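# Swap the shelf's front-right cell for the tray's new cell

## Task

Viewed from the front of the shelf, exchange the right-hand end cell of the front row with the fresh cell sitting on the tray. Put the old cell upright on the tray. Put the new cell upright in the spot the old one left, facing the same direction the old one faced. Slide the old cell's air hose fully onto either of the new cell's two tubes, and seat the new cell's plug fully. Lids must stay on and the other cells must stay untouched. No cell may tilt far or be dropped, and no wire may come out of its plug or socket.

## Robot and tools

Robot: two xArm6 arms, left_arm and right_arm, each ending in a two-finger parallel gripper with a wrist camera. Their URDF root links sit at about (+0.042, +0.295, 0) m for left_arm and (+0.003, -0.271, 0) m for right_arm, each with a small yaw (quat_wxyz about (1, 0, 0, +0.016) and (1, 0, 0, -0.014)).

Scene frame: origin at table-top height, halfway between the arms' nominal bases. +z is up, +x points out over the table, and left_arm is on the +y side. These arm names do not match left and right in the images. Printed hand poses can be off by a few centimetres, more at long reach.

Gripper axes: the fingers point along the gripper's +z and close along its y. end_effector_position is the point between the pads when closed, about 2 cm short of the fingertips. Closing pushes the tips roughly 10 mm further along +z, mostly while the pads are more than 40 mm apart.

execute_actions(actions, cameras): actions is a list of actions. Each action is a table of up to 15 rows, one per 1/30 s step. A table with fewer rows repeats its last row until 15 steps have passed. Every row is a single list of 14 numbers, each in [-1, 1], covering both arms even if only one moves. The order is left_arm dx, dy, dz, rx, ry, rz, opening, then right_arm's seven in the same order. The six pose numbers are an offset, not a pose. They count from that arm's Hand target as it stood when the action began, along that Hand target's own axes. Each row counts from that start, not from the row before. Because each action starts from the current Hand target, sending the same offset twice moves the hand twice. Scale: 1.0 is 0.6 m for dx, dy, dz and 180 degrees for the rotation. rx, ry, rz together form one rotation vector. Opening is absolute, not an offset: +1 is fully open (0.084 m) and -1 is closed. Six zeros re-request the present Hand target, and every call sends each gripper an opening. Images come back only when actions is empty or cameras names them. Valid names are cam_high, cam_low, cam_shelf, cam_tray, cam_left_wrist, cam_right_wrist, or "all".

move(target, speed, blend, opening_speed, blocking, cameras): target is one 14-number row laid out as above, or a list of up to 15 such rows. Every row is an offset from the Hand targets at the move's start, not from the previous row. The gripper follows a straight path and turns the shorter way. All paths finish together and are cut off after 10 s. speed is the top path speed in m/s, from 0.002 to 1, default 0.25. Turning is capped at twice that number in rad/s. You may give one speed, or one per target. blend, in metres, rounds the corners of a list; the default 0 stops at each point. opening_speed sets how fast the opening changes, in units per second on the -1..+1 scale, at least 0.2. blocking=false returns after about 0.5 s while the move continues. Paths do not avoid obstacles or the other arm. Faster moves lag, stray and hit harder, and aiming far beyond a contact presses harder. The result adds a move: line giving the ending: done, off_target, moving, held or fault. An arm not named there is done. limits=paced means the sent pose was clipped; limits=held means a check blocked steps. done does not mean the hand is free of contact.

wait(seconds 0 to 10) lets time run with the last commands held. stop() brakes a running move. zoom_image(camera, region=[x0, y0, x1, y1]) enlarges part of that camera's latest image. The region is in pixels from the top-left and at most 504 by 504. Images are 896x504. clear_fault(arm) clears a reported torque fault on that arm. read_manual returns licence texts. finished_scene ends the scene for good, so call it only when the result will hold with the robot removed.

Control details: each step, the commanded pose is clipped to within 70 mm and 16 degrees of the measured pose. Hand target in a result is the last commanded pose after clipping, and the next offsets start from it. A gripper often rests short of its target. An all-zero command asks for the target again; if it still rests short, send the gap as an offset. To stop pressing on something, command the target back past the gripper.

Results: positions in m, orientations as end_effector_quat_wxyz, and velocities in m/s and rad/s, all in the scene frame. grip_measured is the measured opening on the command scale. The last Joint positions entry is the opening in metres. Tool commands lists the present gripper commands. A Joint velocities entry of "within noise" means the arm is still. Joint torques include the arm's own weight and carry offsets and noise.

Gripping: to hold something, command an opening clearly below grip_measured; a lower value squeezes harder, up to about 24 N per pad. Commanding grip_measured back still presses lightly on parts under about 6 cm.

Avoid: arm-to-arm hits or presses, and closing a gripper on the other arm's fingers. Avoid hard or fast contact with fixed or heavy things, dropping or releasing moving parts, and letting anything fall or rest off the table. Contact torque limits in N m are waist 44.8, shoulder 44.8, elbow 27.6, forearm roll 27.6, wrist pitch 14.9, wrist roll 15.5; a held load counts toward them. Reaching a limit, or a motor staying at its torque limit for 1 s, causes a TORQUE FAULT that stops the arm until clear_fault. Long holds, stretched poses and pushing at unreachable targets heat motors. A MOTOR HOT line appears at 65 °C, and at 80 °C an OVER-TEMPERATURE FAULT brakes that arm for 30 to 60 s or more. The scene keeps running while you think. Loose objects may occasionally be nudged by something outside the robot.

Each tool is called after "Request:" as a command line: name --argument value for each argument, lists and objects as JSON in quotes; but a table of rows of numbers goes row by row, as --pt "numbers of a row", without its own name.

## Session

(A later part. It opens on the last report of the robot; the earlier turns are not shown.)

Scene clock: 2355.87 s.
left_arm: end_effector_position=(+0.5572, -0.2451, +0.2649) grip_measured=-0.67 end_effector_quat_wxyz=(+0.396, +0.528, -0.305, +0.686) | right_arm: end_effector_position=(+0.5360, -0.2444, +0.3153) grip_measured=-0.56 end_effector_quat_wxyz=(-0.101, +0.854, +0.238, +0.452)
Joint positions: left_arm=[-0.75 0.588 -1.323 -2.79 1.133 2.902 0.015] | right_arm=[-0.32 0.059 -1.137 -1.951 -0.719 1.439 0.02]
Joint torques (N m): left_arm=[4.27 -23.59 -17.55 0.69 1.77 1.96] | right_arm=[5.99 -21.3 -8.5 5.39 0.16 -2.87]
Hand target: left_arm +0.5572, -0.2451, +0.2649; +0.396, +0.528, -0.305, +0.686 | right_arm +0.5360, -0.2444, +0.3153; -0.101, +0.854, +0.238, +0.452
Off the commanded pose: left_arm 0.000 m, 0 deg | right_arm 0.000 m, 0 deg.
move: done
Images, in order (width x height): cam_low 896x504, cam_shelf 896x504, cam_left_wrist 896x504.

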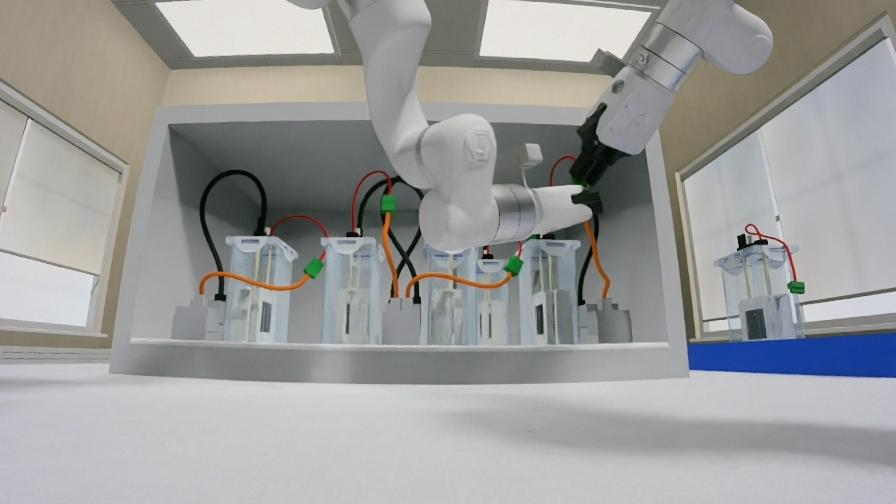

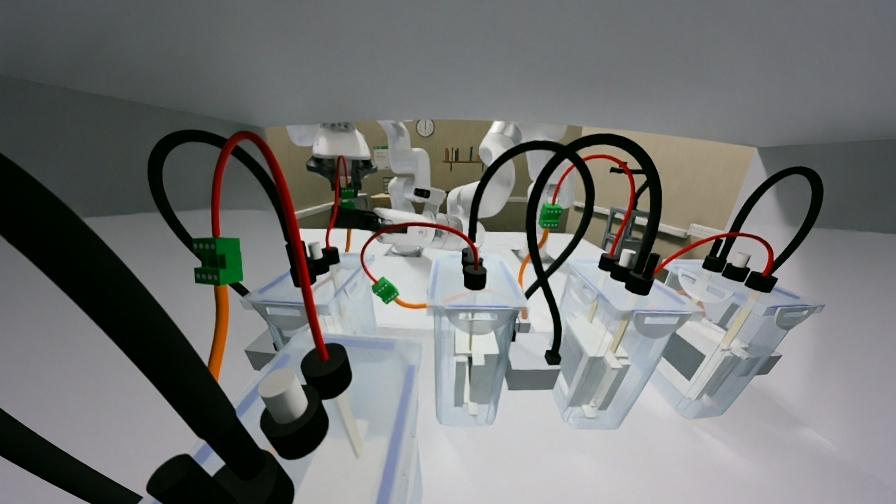

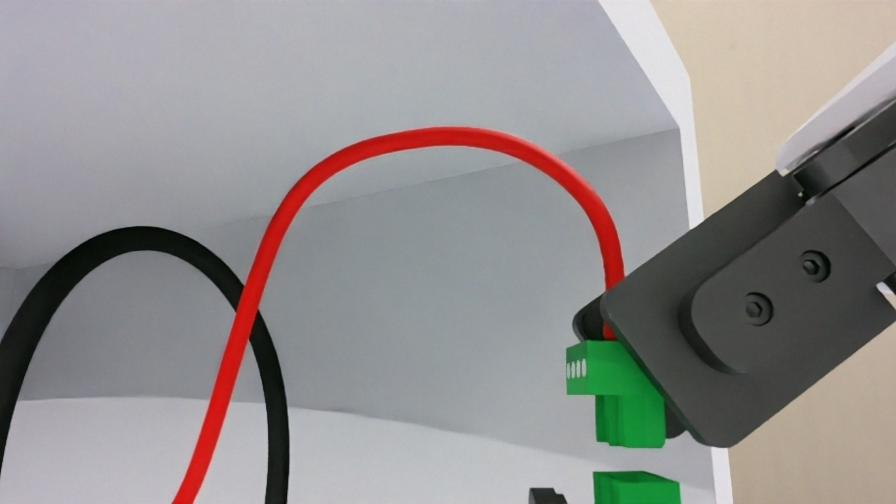

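Request:
move --target '[0,0,0,0,0,0,-1,-0.0082,-0.0004,0.0057,0,0,0,-1]' --speed 0.015 --cameras '["cam_left_wrist"]'

Request:
zoom_image --camera "cam_left_wrist" --region '[590, 404, 690, 504]'

Scene clock: 2366.17 s.
left_arm: end_effector_position=(+0.5572, -0.2451, +0.2648) grip_measured=-0.67 end_effector_quat_wxyz=(+0.396, +0.528, -0.305, +0.686) | right_arm: end_effector_position=(+0.5360, -0.2444, +0.3094) grip_measured=-0.56 end_effector_quat_wxyz=(-0.101, +0.854, +0.238, +0.452)
Joint positions: left_arm=[-0.75 0.588 -1.323 -2.79 1.133 2.902 0.015] | right_arm=[-0.322 0.063 -1.118 -1.926 -0.713 1.405 0.02]
Joint torques (N m): left_arm=[4.32 -25.65 -19.02 0.61 2.42 1.96] | right_arm=[-5.2 -8.73 -7.77 5.19 0.41 -2.84]
Hand target: left_arm +0.5572, -0.2451, +0.2649; +0.396, +0.528, -0.305, +0.686 | right_arm +0.5360, -0.2444, +0.3093; -0.101, +0.854, +0.238, +0.452
Off the commanded pose: left_arm 0.000 m, 0 deg | right_arm 0.000 m, 0 deg.
move: done
Images, in order (width x height): cam_left_wrist 896x504.

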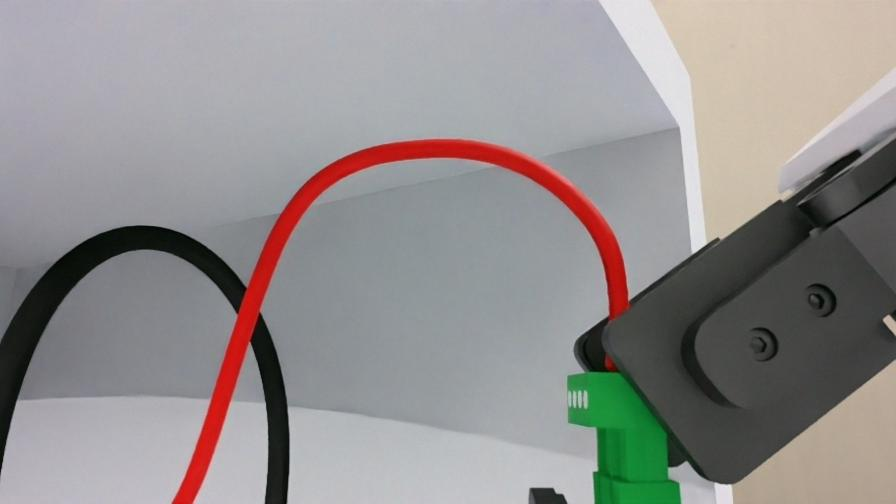

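Scaled by 5.040.

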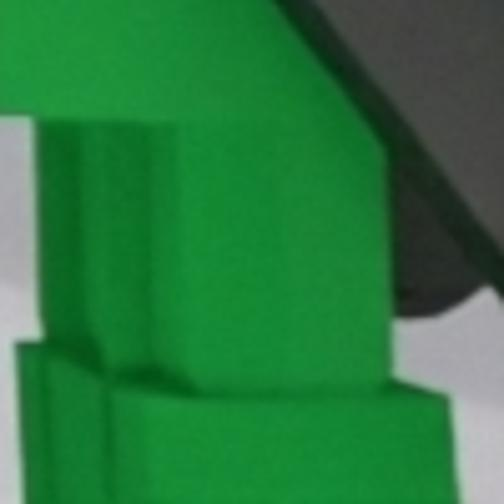

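Request:
move --target '[0,0,0,0,0,0,-1,-0.00205,-0.0001,0.00144,0,0,0,-1]' --speed 0.008 --cameras '["cam_left_wrist"]'

Request:
zoom_image --camera "cam_left_wrist" --region '[590, 404, 690, 504]'

Scene clock: 2371.80 s.
left_arm: end_effector_position=(+0.5572, -0.2450, +0.2648) grip_measured=-0.67 end_effector_quat_wxyz=(+0.396, +0.528, -0.305, +0.686) | right_arm: end_effector_position=(+0.5360, -0.2444, +0.3079) grip_measured=-0.56 end_effector_quat_wxyz=(-0.101, +0.854, +0.238, +0.452)
Joint positions: left_arm=[-0.75 0.588 -1.323 -2.79 1.133 2.902 0.015] | right_arm=[-0.323 0.064 -1.113 -1.92 -0.711 1.396 0.02]
Joint torques (N m): left_arm=[2.93 -35.35 -26.49 0.47 5.07 1.93] | right_arm=[-5.64 -4.05 -4.56 2.93 1.43 -2.99]
Hand target: left_arm +0.5572, -0.2451, +0.2649; +0.396, +0.528, -0.305, +0.686 | right_arm +0.5360, -0.2444, +0.3078; -0.101, +0.854, +0.238, +0.452
Off the commanded pose: left_arm 0.000 m, 0 deg | right_arm 0.000 m, 0 deg.
move: done
Images, in order (width x height): cam_left_wrist 896x504.

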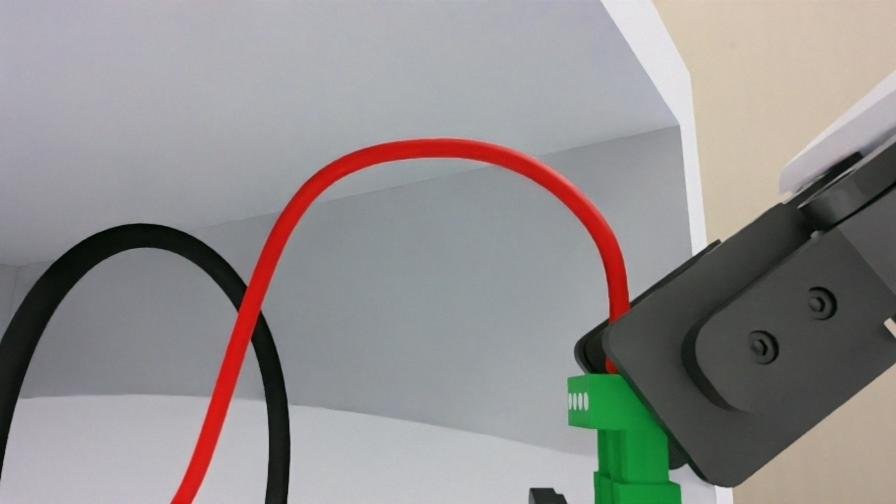

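Scaled by 5.040.

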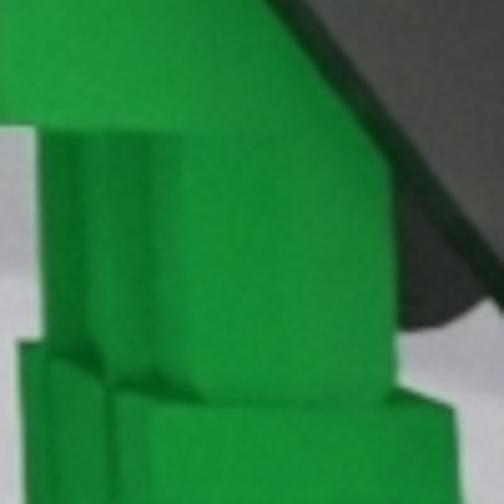

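Request:
move --pt "0 0 0 0 0 0 -1 0.0027 0.0001 -0.0019 0 0 0 -1" --pt "0 0 0 0 0 0 -1 0.0027 0.002 -0.0019 0 0 0 -1" --pt "0 0 0 0 0 0 -1 0 0.002 0 0 0 0 -1" --speed 0.008 --cameras '["cam_left_wrist"]'

Request:
zoom_image --camera "cam_left_wrist" --region '[590, 404, 690, 504]'

Scene clock: 2378.17 s.
left_arm: end_effector_position=(+0.5571, -0.2451, +0.2649) grip_measured=-0.67 end_effector_quat_wxyz=(+0.396, +0.528, -0.305, +0.686) | right_arm: end_effector_position=(+0.5366, -0.2455, +0.3080) grip_measured=-0.56 end_effector_quat_wxyz=(-0.101, +0.854, +0.238, +0.452)
Joint positions: left_arm=[-0.75 0.588 -1.323 -2.79 1.132 2.902 0.015] | right_arm=[-0.325 0.067 -1.117 -1.921 -0.713 1.397 0.02]
Joint torques (N m): left_arm=[0.36 -28.09 -22.41 0.5 3.97 1.93] | right_arm=[-4.91 -6.7 -6.92 4.49 0.86 -2.8]
Hand target: left_arm +0.5572, -0.2451, +0.2649; +0.396, +0.528, -0.305, +0.686 | right_arm +0.5366, -0.2455, +0.3079; -0.101, +0.854, +0.238, +0.452
Off the commanded pose: left_arm 0.000 m, 0 deg | right_arm 0.000 m, 0 deg.
move: done
Images, in order (width x height): cam_left_wrist 896x504.

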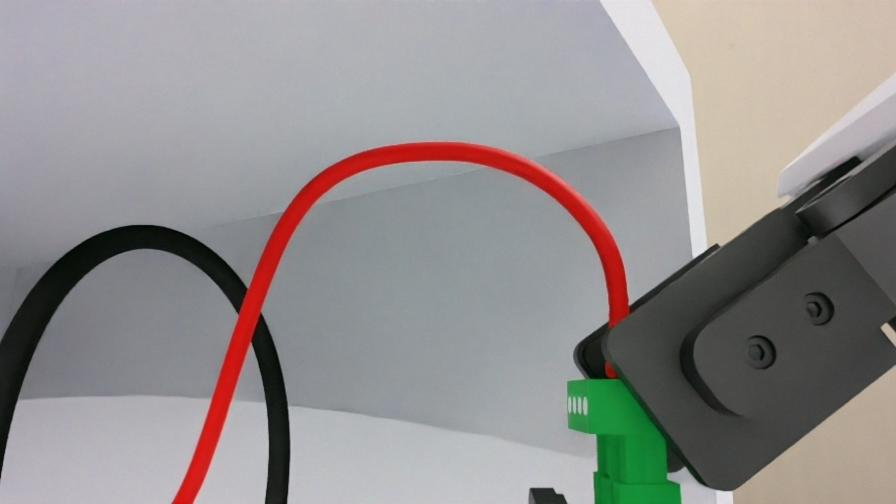

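Scaled by 5.040.

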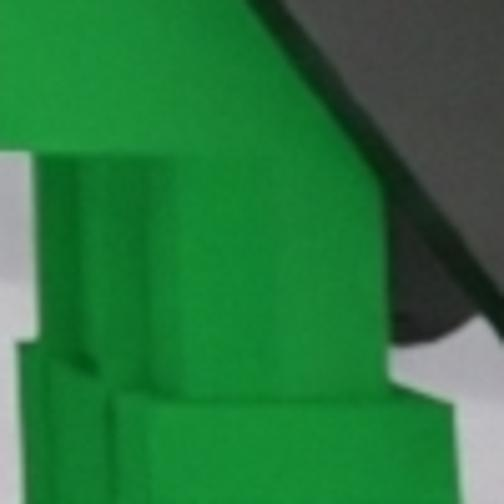

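Request:
move --target '[0,0,0,0,0,0,-1,-0.00205,-0.0001,0.00144,0,0,0,-1]' --speed 0.008 --cameras '["cam_left_wrist"]'

Request:
zoom_image --camera "cam_left_wrist" --region '[590, 404, 690, 504]'

Scene clock: 2382.37 s.
left_arm: end_effector_position=(+0.5572, -0.2451, +0.2650) grip_measured=-0.67 end_effector_quat_wxyz=(+0.396, +0.528, -0.305, +0.687) | right_arm: end_effector_position=(+0.5366, -0.2455, +0.3064) grip_measured=-0.56 end_effector_quat_wxyz=(-0.101, +0.854, +0.238, +0.452)
Joint positions: left_arm=[-0.75 0.588 -1.323 -2.79 1.133 2.902 0.015] | right_arm=[-0.325 0.068 -1.112 -1.915 -0.711 1.388 0.02]
Joint torques (N m): left_arm=[0.1 -32.62 -17.98 0.33 2.8 1.93] | right_arm=[-4.73 -9.06 -8.27 5.64 0.19 -2.75]
Hand target: left_arm +0.5572, -0.2451, +0.2649; +0.396, +0.528, -0.305, +0.686 | right_arm +0.5366, -0.2455, +0.3064; -0.101, +0.854, +0.238, +0.452
Off the commanded pose: left_arm 0.000 m, 0 deg | right_arm 0.000 m, 0 deg.
move: done
Images, in order (width x height): cam_left_wrist 896x504.

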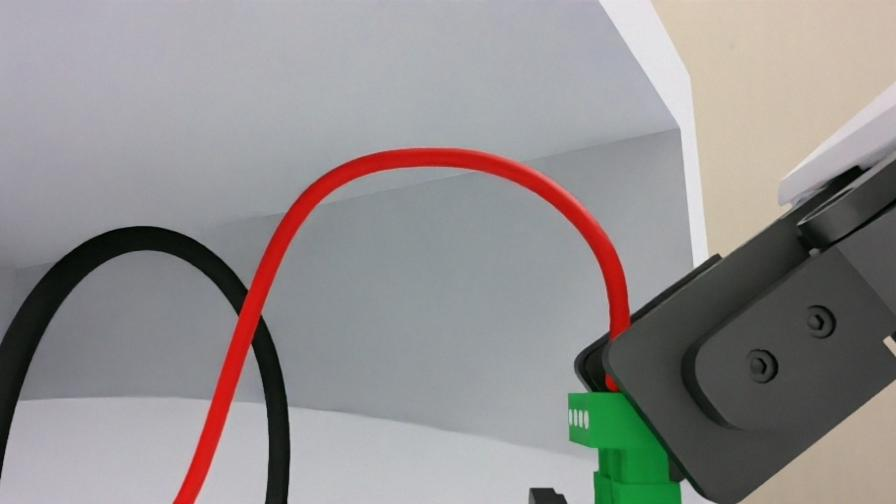

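Scaled by 5.040.

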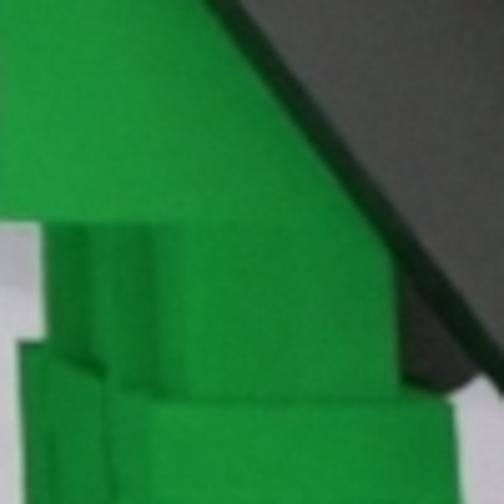

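Request:
move --target '[0,0,0,0,0,0,-1,-0.0027,-0.00015,0.0019,0,0,0,-1]' --speed 0.008 --cameras '["cam_left_wrist","cam_low"]'

Request:
zoom_image --camera "cam_left_wrist" --region '[560, 374, 730, 504]'

Request:
zoom_image --camera "cam_low" --region '[560, 160, 620, 220]'

Scene clock: 2395.13 s.
left_arm: end_effector_position=(+0.5572, -0.2450, +0.2648) grip_measured=-0.67 end_effector_quat_wxyz=(+0.396, +0.528, -0.305, +0.686) | right_arm: end_effector_position=(+0.5366, -0.2455, +0.3045) grip_measured=-0.56 end_effector_quat_wxyz=(-0.101, +0.854, +0.238, +0.452)
Joint positions: left_arm=[-0.75 0.588 -1.323 -2.79 1.132 2.902 0.015] | right_arm=[-0.326 0.07 -1.106 -1.907 -0.709 1.376 0.02]
Joint torques (N m): left_arm=[-4.81 -33.78 -22.95 0.42 4.31 1.92] | right_arm=[-4.77 -6.36 -6.27 4.27 0.67 -2.8]
Hand target: left_arm +0.5572, -0.2451, +0.2649; +0.396, +0.528, -0.305, +0.686 | right_arm +0.5366, -0.2455, +0.3044; -0.101, +0.854, +0.238, +0.452
Off the commanded pose: left_arm 0.000 m, 0 deg | right_arm 0.000 m, 0 deg.
move: done
Images, in order (width x height): cam_low 896x504, cam_left_wrist 896x504.

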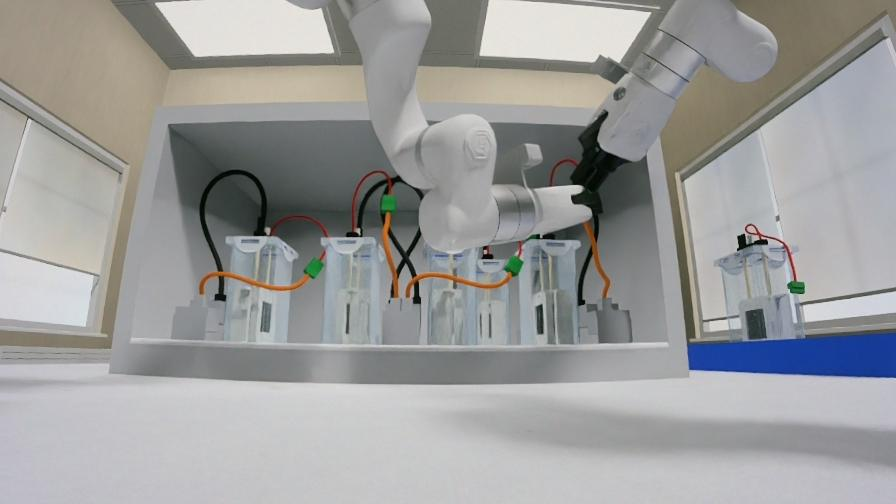

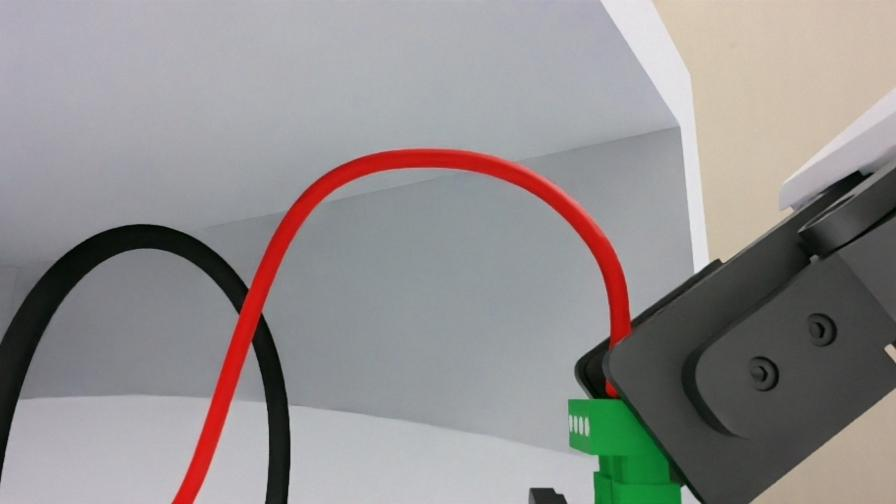

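Scaled by 2.965.

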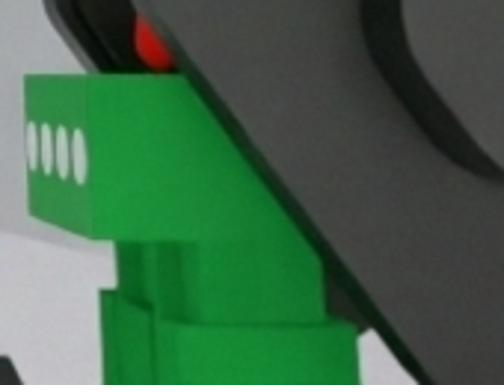

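Scaled by 8.400.

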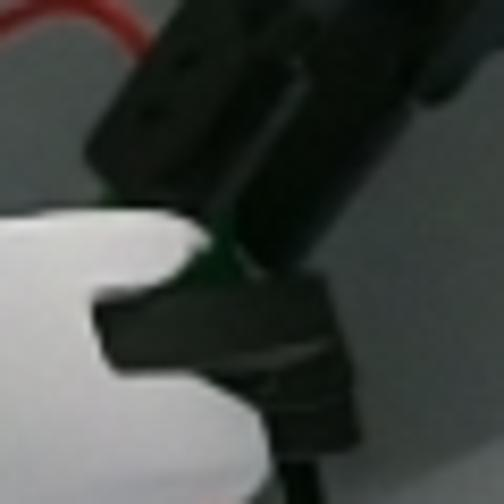

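Request:
move --target '[0,0,0,0,0,0,-1,0,0,0,0,0,0,-0.42]' --opening_speed 0.2 --cameras '["cam_left_wrist"]'

Request:
zoom_image --camera "cam_left_wrist" --region '[560, 374, 730, 504]'

Scene clock: 2423.07 s.
left_arm: end_effector_position=(+0.5572, -0.2451, +0.2649) grip_measured=-0.67 end_effector_quat_wxyz=(+0.396, +0.528, -0.305, +0.686) | right_arm: end_effector_position=(+0.5366, -0.2455, +0.3043) grip_measured=-0.44 end_effector_quat_wxyz=(-0.101, +0.854, +0.238, +0.452)
Joint positions: left_arm=[-0.75 0.588 -1.323 -2.79 1.133 2.902 0.015] | right_arm=[-0.326 0.07 -1.106 -1.907 -0.709 1.376 0.025]
Joint torques (N m): left_arm=[-1.86 -30.75 -18.61 0.25 2.22 1.9] | right_arm=[-4 -20.14 -13.44 3.57 -1.44 -2.86]
Hand target: left_arm +0.5572, -0.2451, +0.2649; +0.396, +0.528, -0.305, +0.686 | right_arm +0.5366, -0.2455, +0.3044; -0.101, +0.854, +0.238, +0.452
Off the commanded pose: left_arm 0.000 m, 0 deg | right_arm 0.000 m, 0 deg.
move: done
Images, in order (width x height): cam_left_wrist 896x504.

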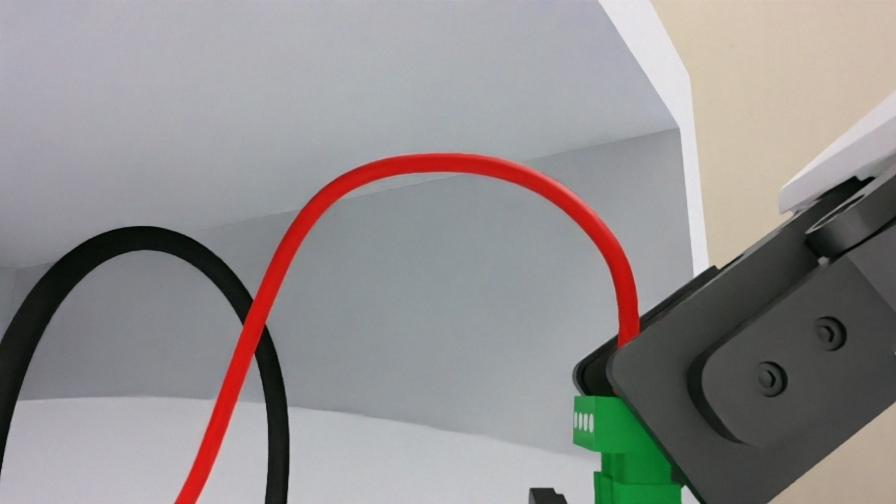

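Scaled by 2.965.

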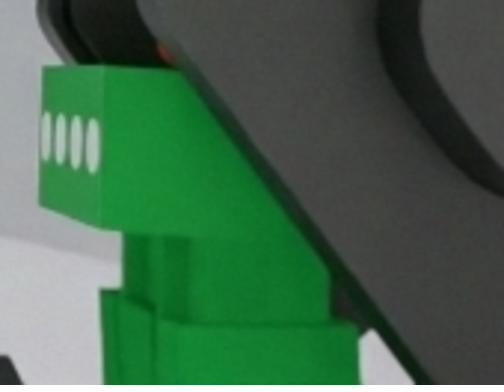

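Request:
move --pt "0 0 0 0 0 0 -1 0.0176 0 0.0019 0 0 0 -0.42" --pt "0 0 0 0 0 0 -1 0.0176 0 0.0019 0 0 0 -1" --speed 0.02 --opening_speed 0.2 --cameras '["cam_left_wrist","cam_low","cam_shelf"]'

Request:
zoom_image --camera "cam_left_wrist" --region '[560, 374, 730, 504]'

Request:
zoom_image --camera "cam_low" --region '[560, 160, 620, 220]'

Scene clock: 2431.90 s.
left_arm: end_effector_position=(+0.5572, -0.2451, +0.2649) grip_measured=-0.67 end_effector_quat_wxyz=(+0.396, +0.528, -0.305, +0.686) | right_arm: end_effector_position=(+0.5425, -0.2417, +0.3124) grip_measured=-0.55 end_effector_quat_wxyz=(-0.101, +0.854, +0.238, +0.452)
Joint positions: left_arm=[-0.75 0.588 -1.323 -2.79 1.133 2.902 0.015] | right_arm=[-0.309 0.079 -1.152 -1.945 -0.708 1.438 0.02]
Joint torques (N m): left_arm=[3.86 -24.26 -18.47 0.14 2.02 1.89] | right_arm=[4.89 -9.9 -12.81 -0.16 -1.03 2.77]
Hand target: left_arm +0.5572, -0.2451, +0.2649; +0.396, +0.528, -0.305, +0.686 | right_arm +0.5425, -0.2417, +0.3124; -0.101, +0.854, +0.238, +0.452
Off the commanded pose: left_arm 0.000 m, 0 deg | right_arm 0.000 m, 0 deg.
move: done
Images, in order (width x height): cam_low 896x504, cam_shelf 896x504, cam_left_wrist 896x504.

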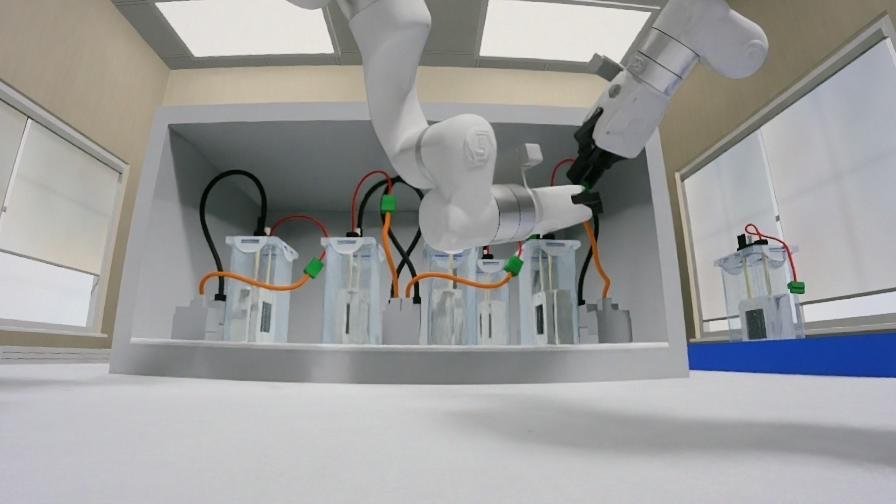

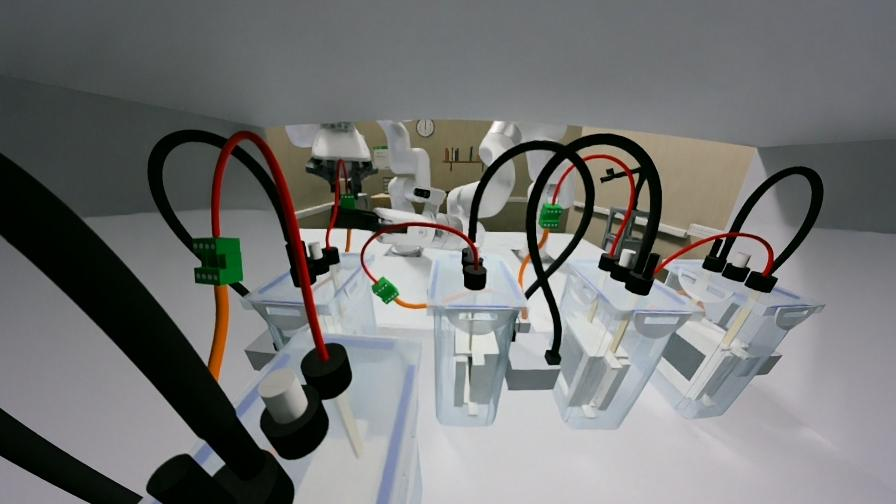

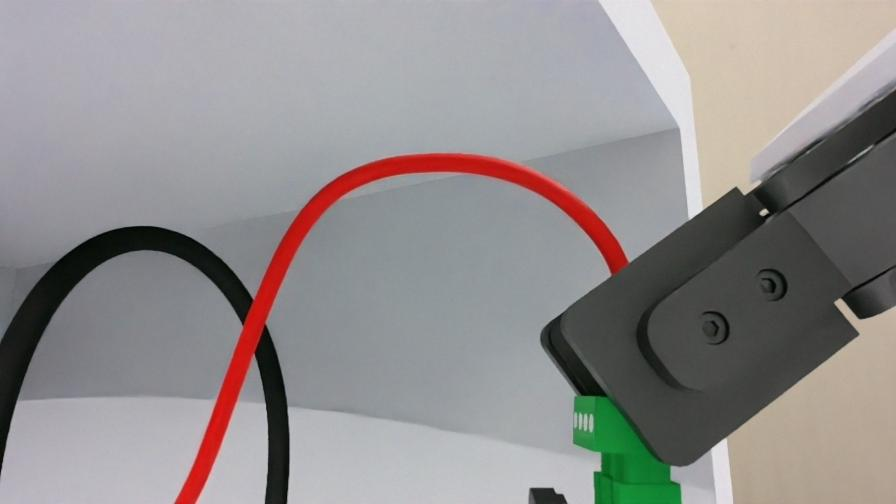

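Scaled by 2.965.

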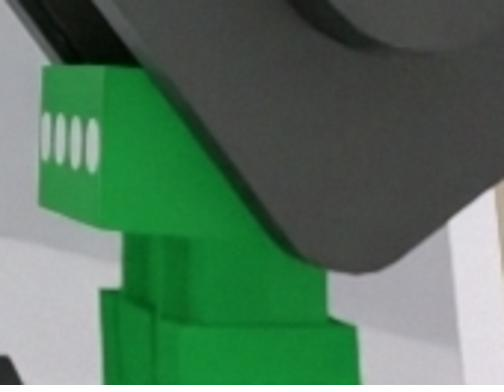

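Scaled by 8.400.

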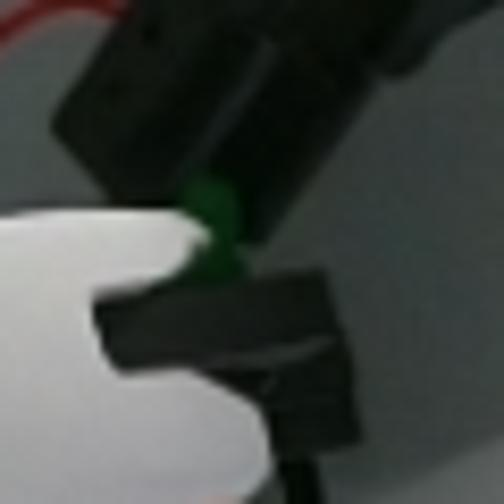

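Request:
move --target '[0,0,0,0,0,0,-1,-0.0034,-0.0002,0.0024,0,0,0,-1]' --speed 0.008 --cameras '["cam_left_wrist"]'

Request:
zoom_image --camera "cam_left_wrist" --region '[560, 374, 730, 504]'

Scene clock: 2436.57 s.
left_arm: end_effector_position=(+0.5572, -0.2450, +0.2645) grip_measured=-0.67 end_effector_quat_wxyz=(+0.395, +0.529, -0.305, +0.686) | right_arm: end_effector_position=(+0.5425, -0.2416, +0.3100) grip_measured=-0.55 end_effector_quat_wxyz=(-0.101, +0.854, +0.238, +0.452)
Joint positions: left_arm=[-0.75 0.588 -1.323 -2.79 1.132 2.902 0.015] | right_arm=[-0.309 0.081 -1.144 -1.934 -0.705 1.424 0.02]
Joint torques (N m): left_arm=[0.28 -37.07 -30.22 0.02 7.3 1.87] | right_arm=[-4.73 -2.56 -3.39 2.44 1.1 -2.91]
Hand target: left_arm +0.5572, -0.2451, +0.2649; +0.396, +0.528, -0.305, +0.686 | right_arm +0.5425, -0.2417, +0.3099; -0.101, +0.854, +0.238, +0.452
Off the commanded pose: left_arm 0.000 m, 0 deg | right_arm 0.000 m, 0 deg.
move: done
Images, in order (width x height): cam_left_wrist 896x504.

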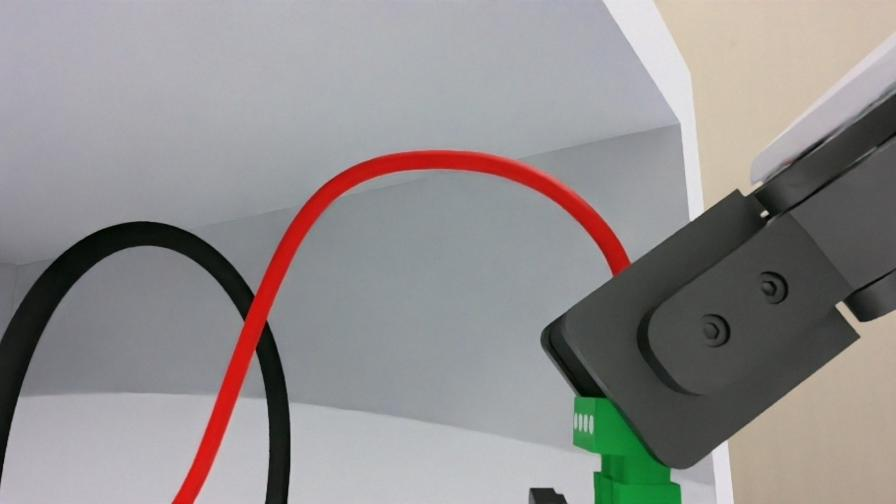

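Scaled by 2.965.

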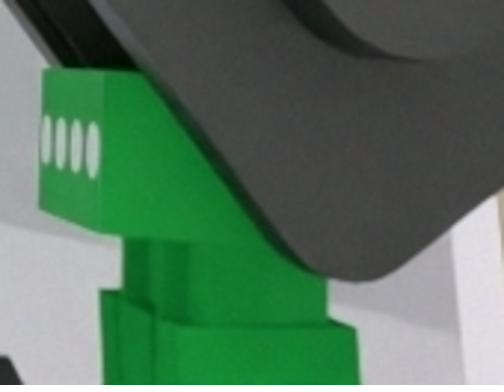

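Request:
move --pt "0 0 0 0 0 0 -1 0 0 0 0 0 0 -0.42" --pt "0 0 0 0 0 0 -1 0 0 0.0083 0 0 0 -0.42" --pt "0 0 0 0 0 0 -1 0 0 0.0083 0 0 0 -1" --speed 0.02 --opening_speed 0.3 --cameras '["cam_left_wrist"]'

Request:
zoom_image --camera "cam_left_wrist" --region '[560, 374, 730, 504]'

Scene clock: 2456.97 s.
left_arm: end_effector_position=(+0.5572, -0.2450, +0.2649) grip_measured=-0.67 end_effector_quat_wxyz=(+0.396, +0.528, -0.305, +0.686) | right_arm: end_effector_position=(+0.5461, -0.2397, +0.3071) grip_measured=-0.55 end_effector_quat_wxyz=(-0.101, +0.854, +0.238, +0.452)
Joint positions: left_arm=[-0.75 0.588 -1.323 -2.79 1.133 2.902 0.015] | right_arm=[-0.303 0.092 -1.149 -1.926 -0.697 1.417 0.02]
Joint torques (N m): left_arm=[-1.29 -31.94 -21.84 -0.06 4.92 1.74] | right_arm=[4.48 -13.13 -8.05 0.63 -2.31 -1.55]
Hand target: left_arm +0.5572, -0.2451, +0.2649; +0.396, +0.528, -0.305, +0.686 | right_arm +0.5461, -0.2397, +0.3071; -0.101, +0.854, +0.238, +0.452
Off the commanded pose: left_arm 0.000 m, 0 deg | right_arm 0.000 m, 0 deg.
move: done
Images, in order (width x height): cam_left_wrist 896x504.

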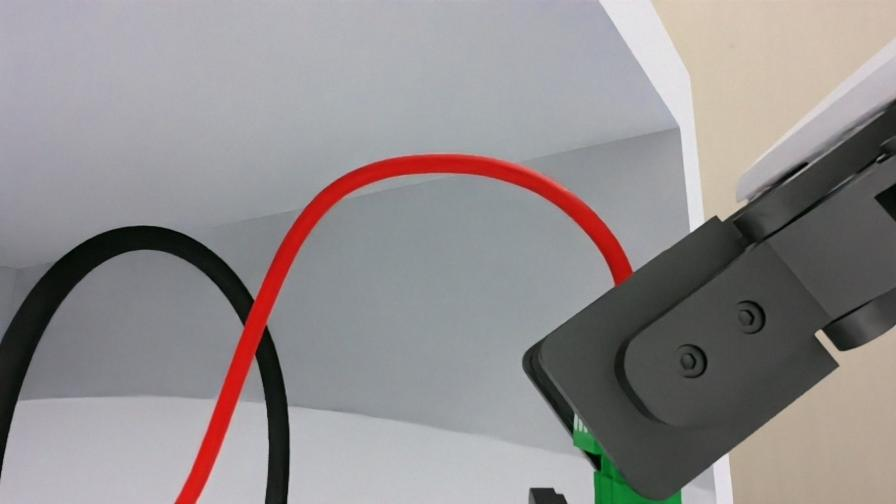

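Scaled by 2.965.

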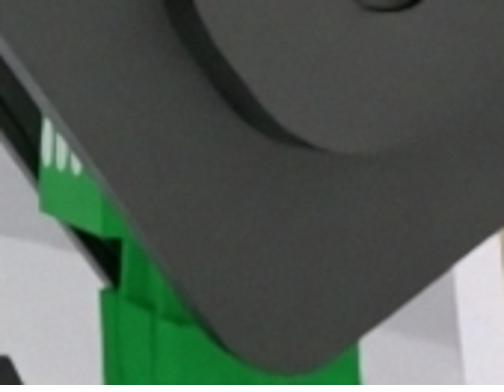

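Request:
move --target '[0,0,0,0,0,0,-1,-0.0034,-0.0002,0.0024,0,0,0,-1]' --speed 0.008 --cameras '["cam_left_wrist"]'

Request:
zoom_image --camera "cam_left_wrist" --region '[560, 374, 730, 504]'

Scene clock: 2463.20 s.
left_arm: end_effector_position=(+0.5572, -0.2450, +0.2646) grip_measured=-0.67 end_effector_quat_wxyz=(+0.396, +0.528, -0.305, +0.686) | right_arm: end_effector_position=(+0.5461, -0.2397, +0.3047) grip_measured=-0.55 end_effector_quat_wxyz=(-0.101, +0.854, +0.238, +0.452)
Joint positions: left_arm=[-0.75 0.588 -1.323 -2.79 1.132 2.902 0.015] | right_arm=[-0.304 0.094 -1.141 -1.915 -0.695 1.402 0.02]
Joint torques (N m): left_arm=[-3.98 -38.48 -33.08 -0.13 8.1 1.77] | right_arm=[-3.84 -1.84 -2.22 2.06 0.83 -2.8]
Hand target: left_arm +0.5572, -0.2451, +0.2649; +0.396, +0.528, -0.305, +0.686 | right_arm +0.5461, -0.2397, +0.3046; -0.101, +0.854, +0.238, +0.452
Off the commanded pose: left_arm 0.000 m, 0 deg | right_arm 0.000 m, 0 deg.
move: done
Images, in order (width x height): cam_left_wrist 896x504.

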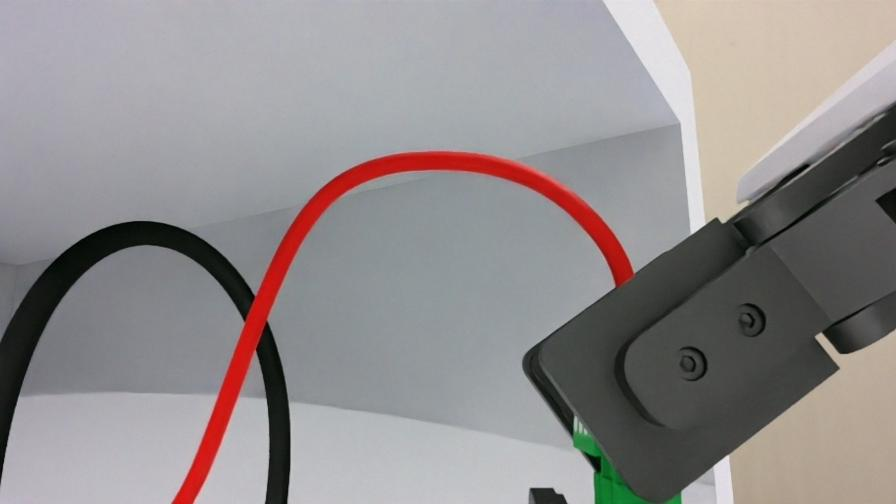

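Scaled by 2.965.

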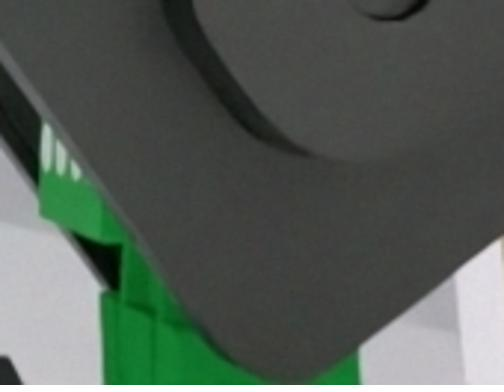

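Request:
move --target '[0,0,0,0,0,0,-1,0.0027,0.0002,-0.0019,0,0,0,-1]' --speed 0.01 --cameras '["cam_low","cam_shelf","cam_high"]'

Request:
zoom_image --camera "cam_low" --region '[560, 160, 620, 220]'

Request:
zoom_image --camera "cam_shelf" --region '[320, 160, 380, 220]'

Request:
zoom_image --camera "cam_high" --region '[510, 200, 570, 260]'

Scene clock: 2476.27 s.
left_arm: end_effector_position=(+0.5572, -0.2451, +0.2651) grip_measured=-0.67 end_effector_quat_wxyz=(+0.396, +0.528, -0.305, +0.687) | right_arm: end_effector_position=(+0.5462, -0.2398, +0.3064) grip_measured=-0.55 end_effector_quat_wxyz=(-0.101, +0.854, +0.238, +0.452)
Joint positions: left_arm=[-0.75 0.588 -1.323 -2.79 1.133 2.902 0.015] | right_arm=[-0.303 0.093 -1.147 -1.923 -0.696 1.414 0.02]
Joint torques (N m): left_arm=[-2.92 -34 -20.39 -0.17 4.59 1.78] | right_arm=[6.48 -21.4 -13.38 -0.55 -2.14 2.71]
Hand target: left_arm +0.5572, -0.2451, +0.2649; +0.396, +0.528, -0.305, +0.686 | right_arm +0.5461, -0.2398, +0.3065; -0.101, +0.854, +0.238, +0.452
Off the commanded pose: left_arm 0.000 m, 0 deg | right_arm 0.000 m, 0 deg.
move: done
Images, in order (width x height): cam_high 896x504, cam_low 896x504, cam_shelf 896x504.

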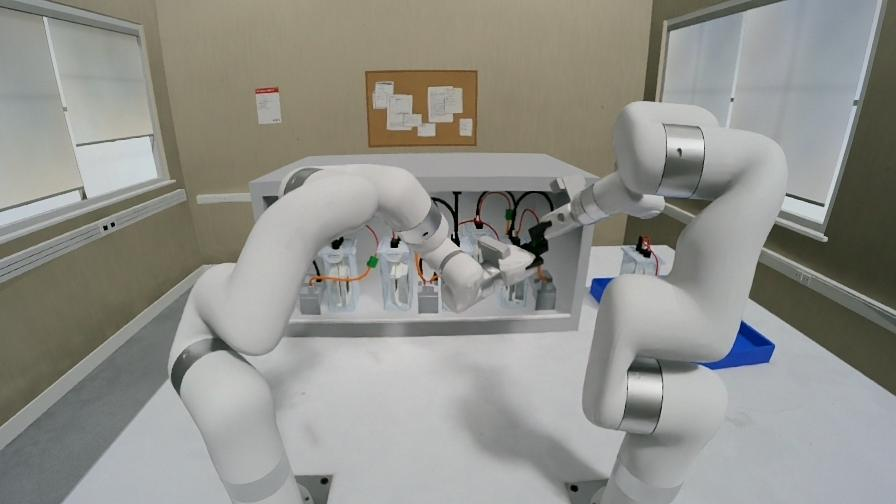

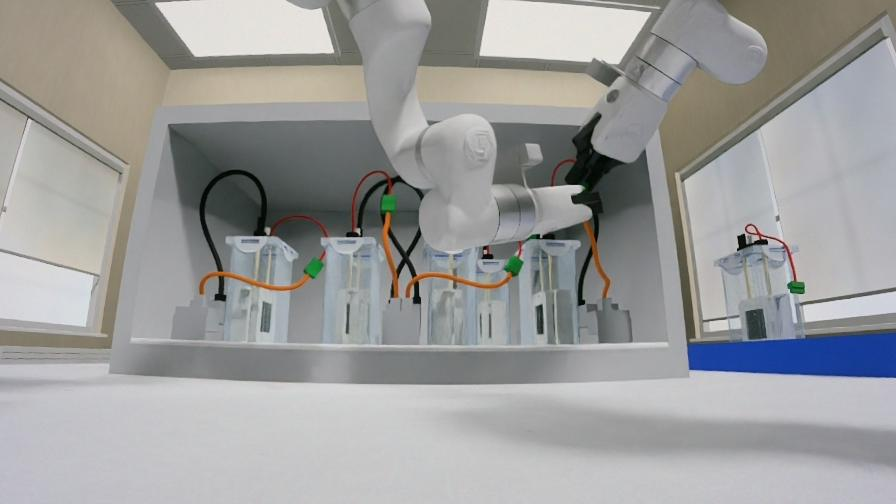

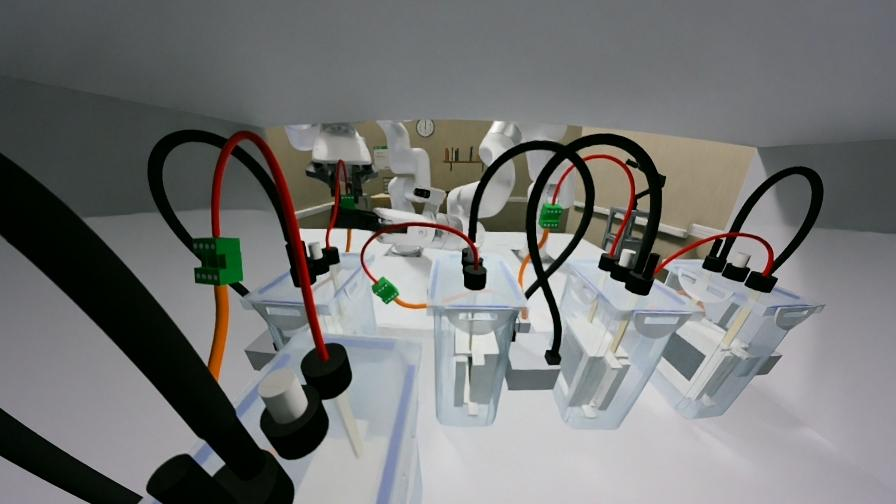

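Scaled by 8.400.

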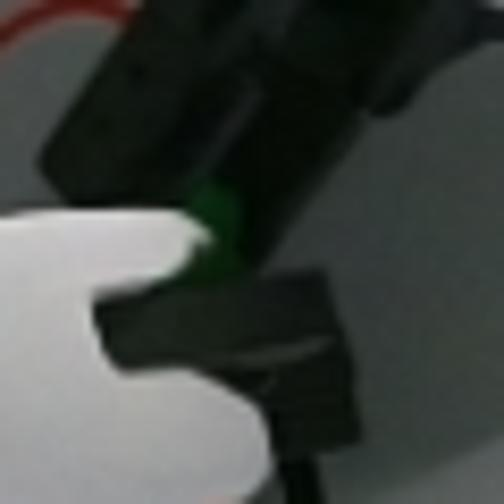

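Scaled by 8.400.

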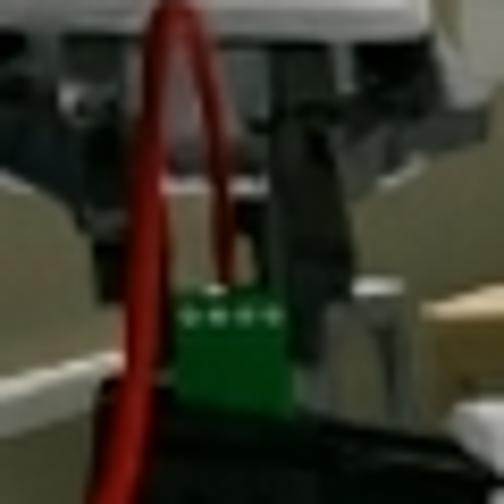

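Scaled by 8.400.

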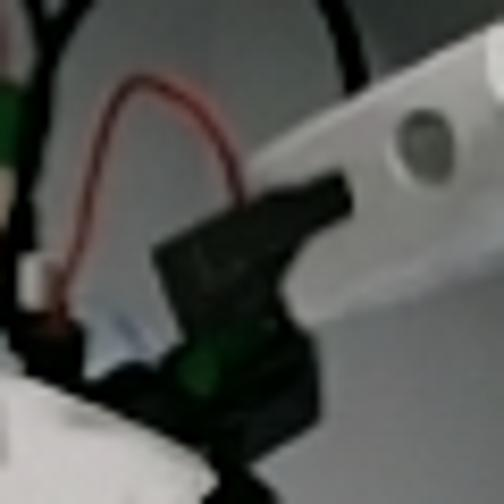

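Request:
move --target '[0,0,0,0,0,0,-1,-0.0061,-0.0003,0.0043,0,0,0,-1]' --speed 0.01 --cameras '["cam_left_wrist"]'

Request:
zoom_image --camera "cam_left_wrist" --region '[560, 374, 730, 504]'

Scene clock: 2489.73 s.
left_arm: end_effector_position=(+0.5572, -0.2450, +0.2646) grip_measured=-0.67 end_effector_quat_wxyz=(+0.396, +0.528, -0.305, +0.686) | right_arm: end_effector_position=(+0.5462, -0.2397, +0.3021) grip_measured=-0.55 end_effector_quat_wxyz=(-0.101, +0.854, +0.238, +0.452)
Joint positions: left_arm=[-0.75 0.588 -1.323 -2.79 1.132 2.902 0.015] | right_arm=[-0.305 0.096 -1.133 -1.904 -0.692 1.387 0.02]
Joint torques (N m): left_arm=[-1.87 -46.85 -34.37 -0.24 9.71 1.74] | right_arm=[-4.05 -1.57 -2.02 1.86 1.1 -2.59]
Hand target: left_arm +0.5572, -0.2451, +0.2649; +0.396, +0.528, -0.305, +0.686 | right_arm +0.5462, -0.2398, +0.3021; -0.101, +0.854, +0.238, +0.452
Off the commanded pose: left_arm 0.000 m, 0 deg | right_arm 0.000 m, 0 deg.
move: done
Images, in order (width x height): cam_left_wrist 896x504.

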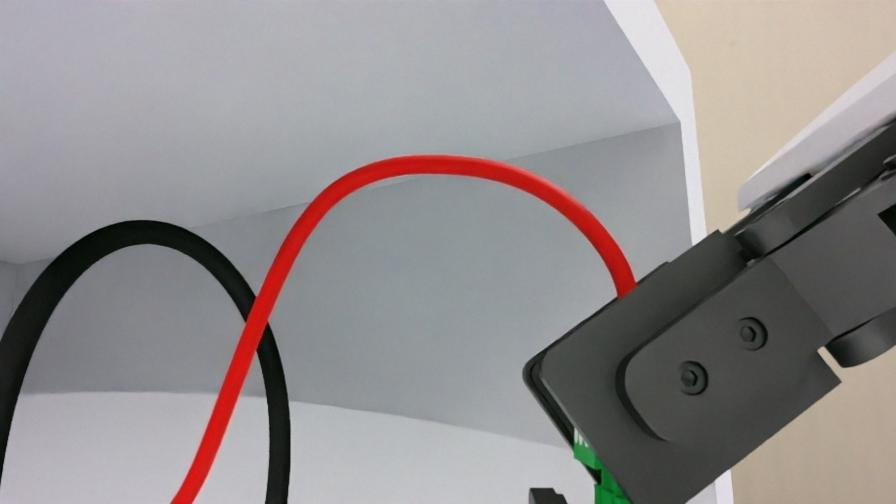

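Scaled by 2.965.

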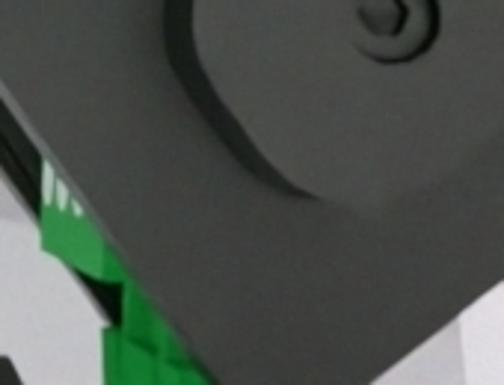

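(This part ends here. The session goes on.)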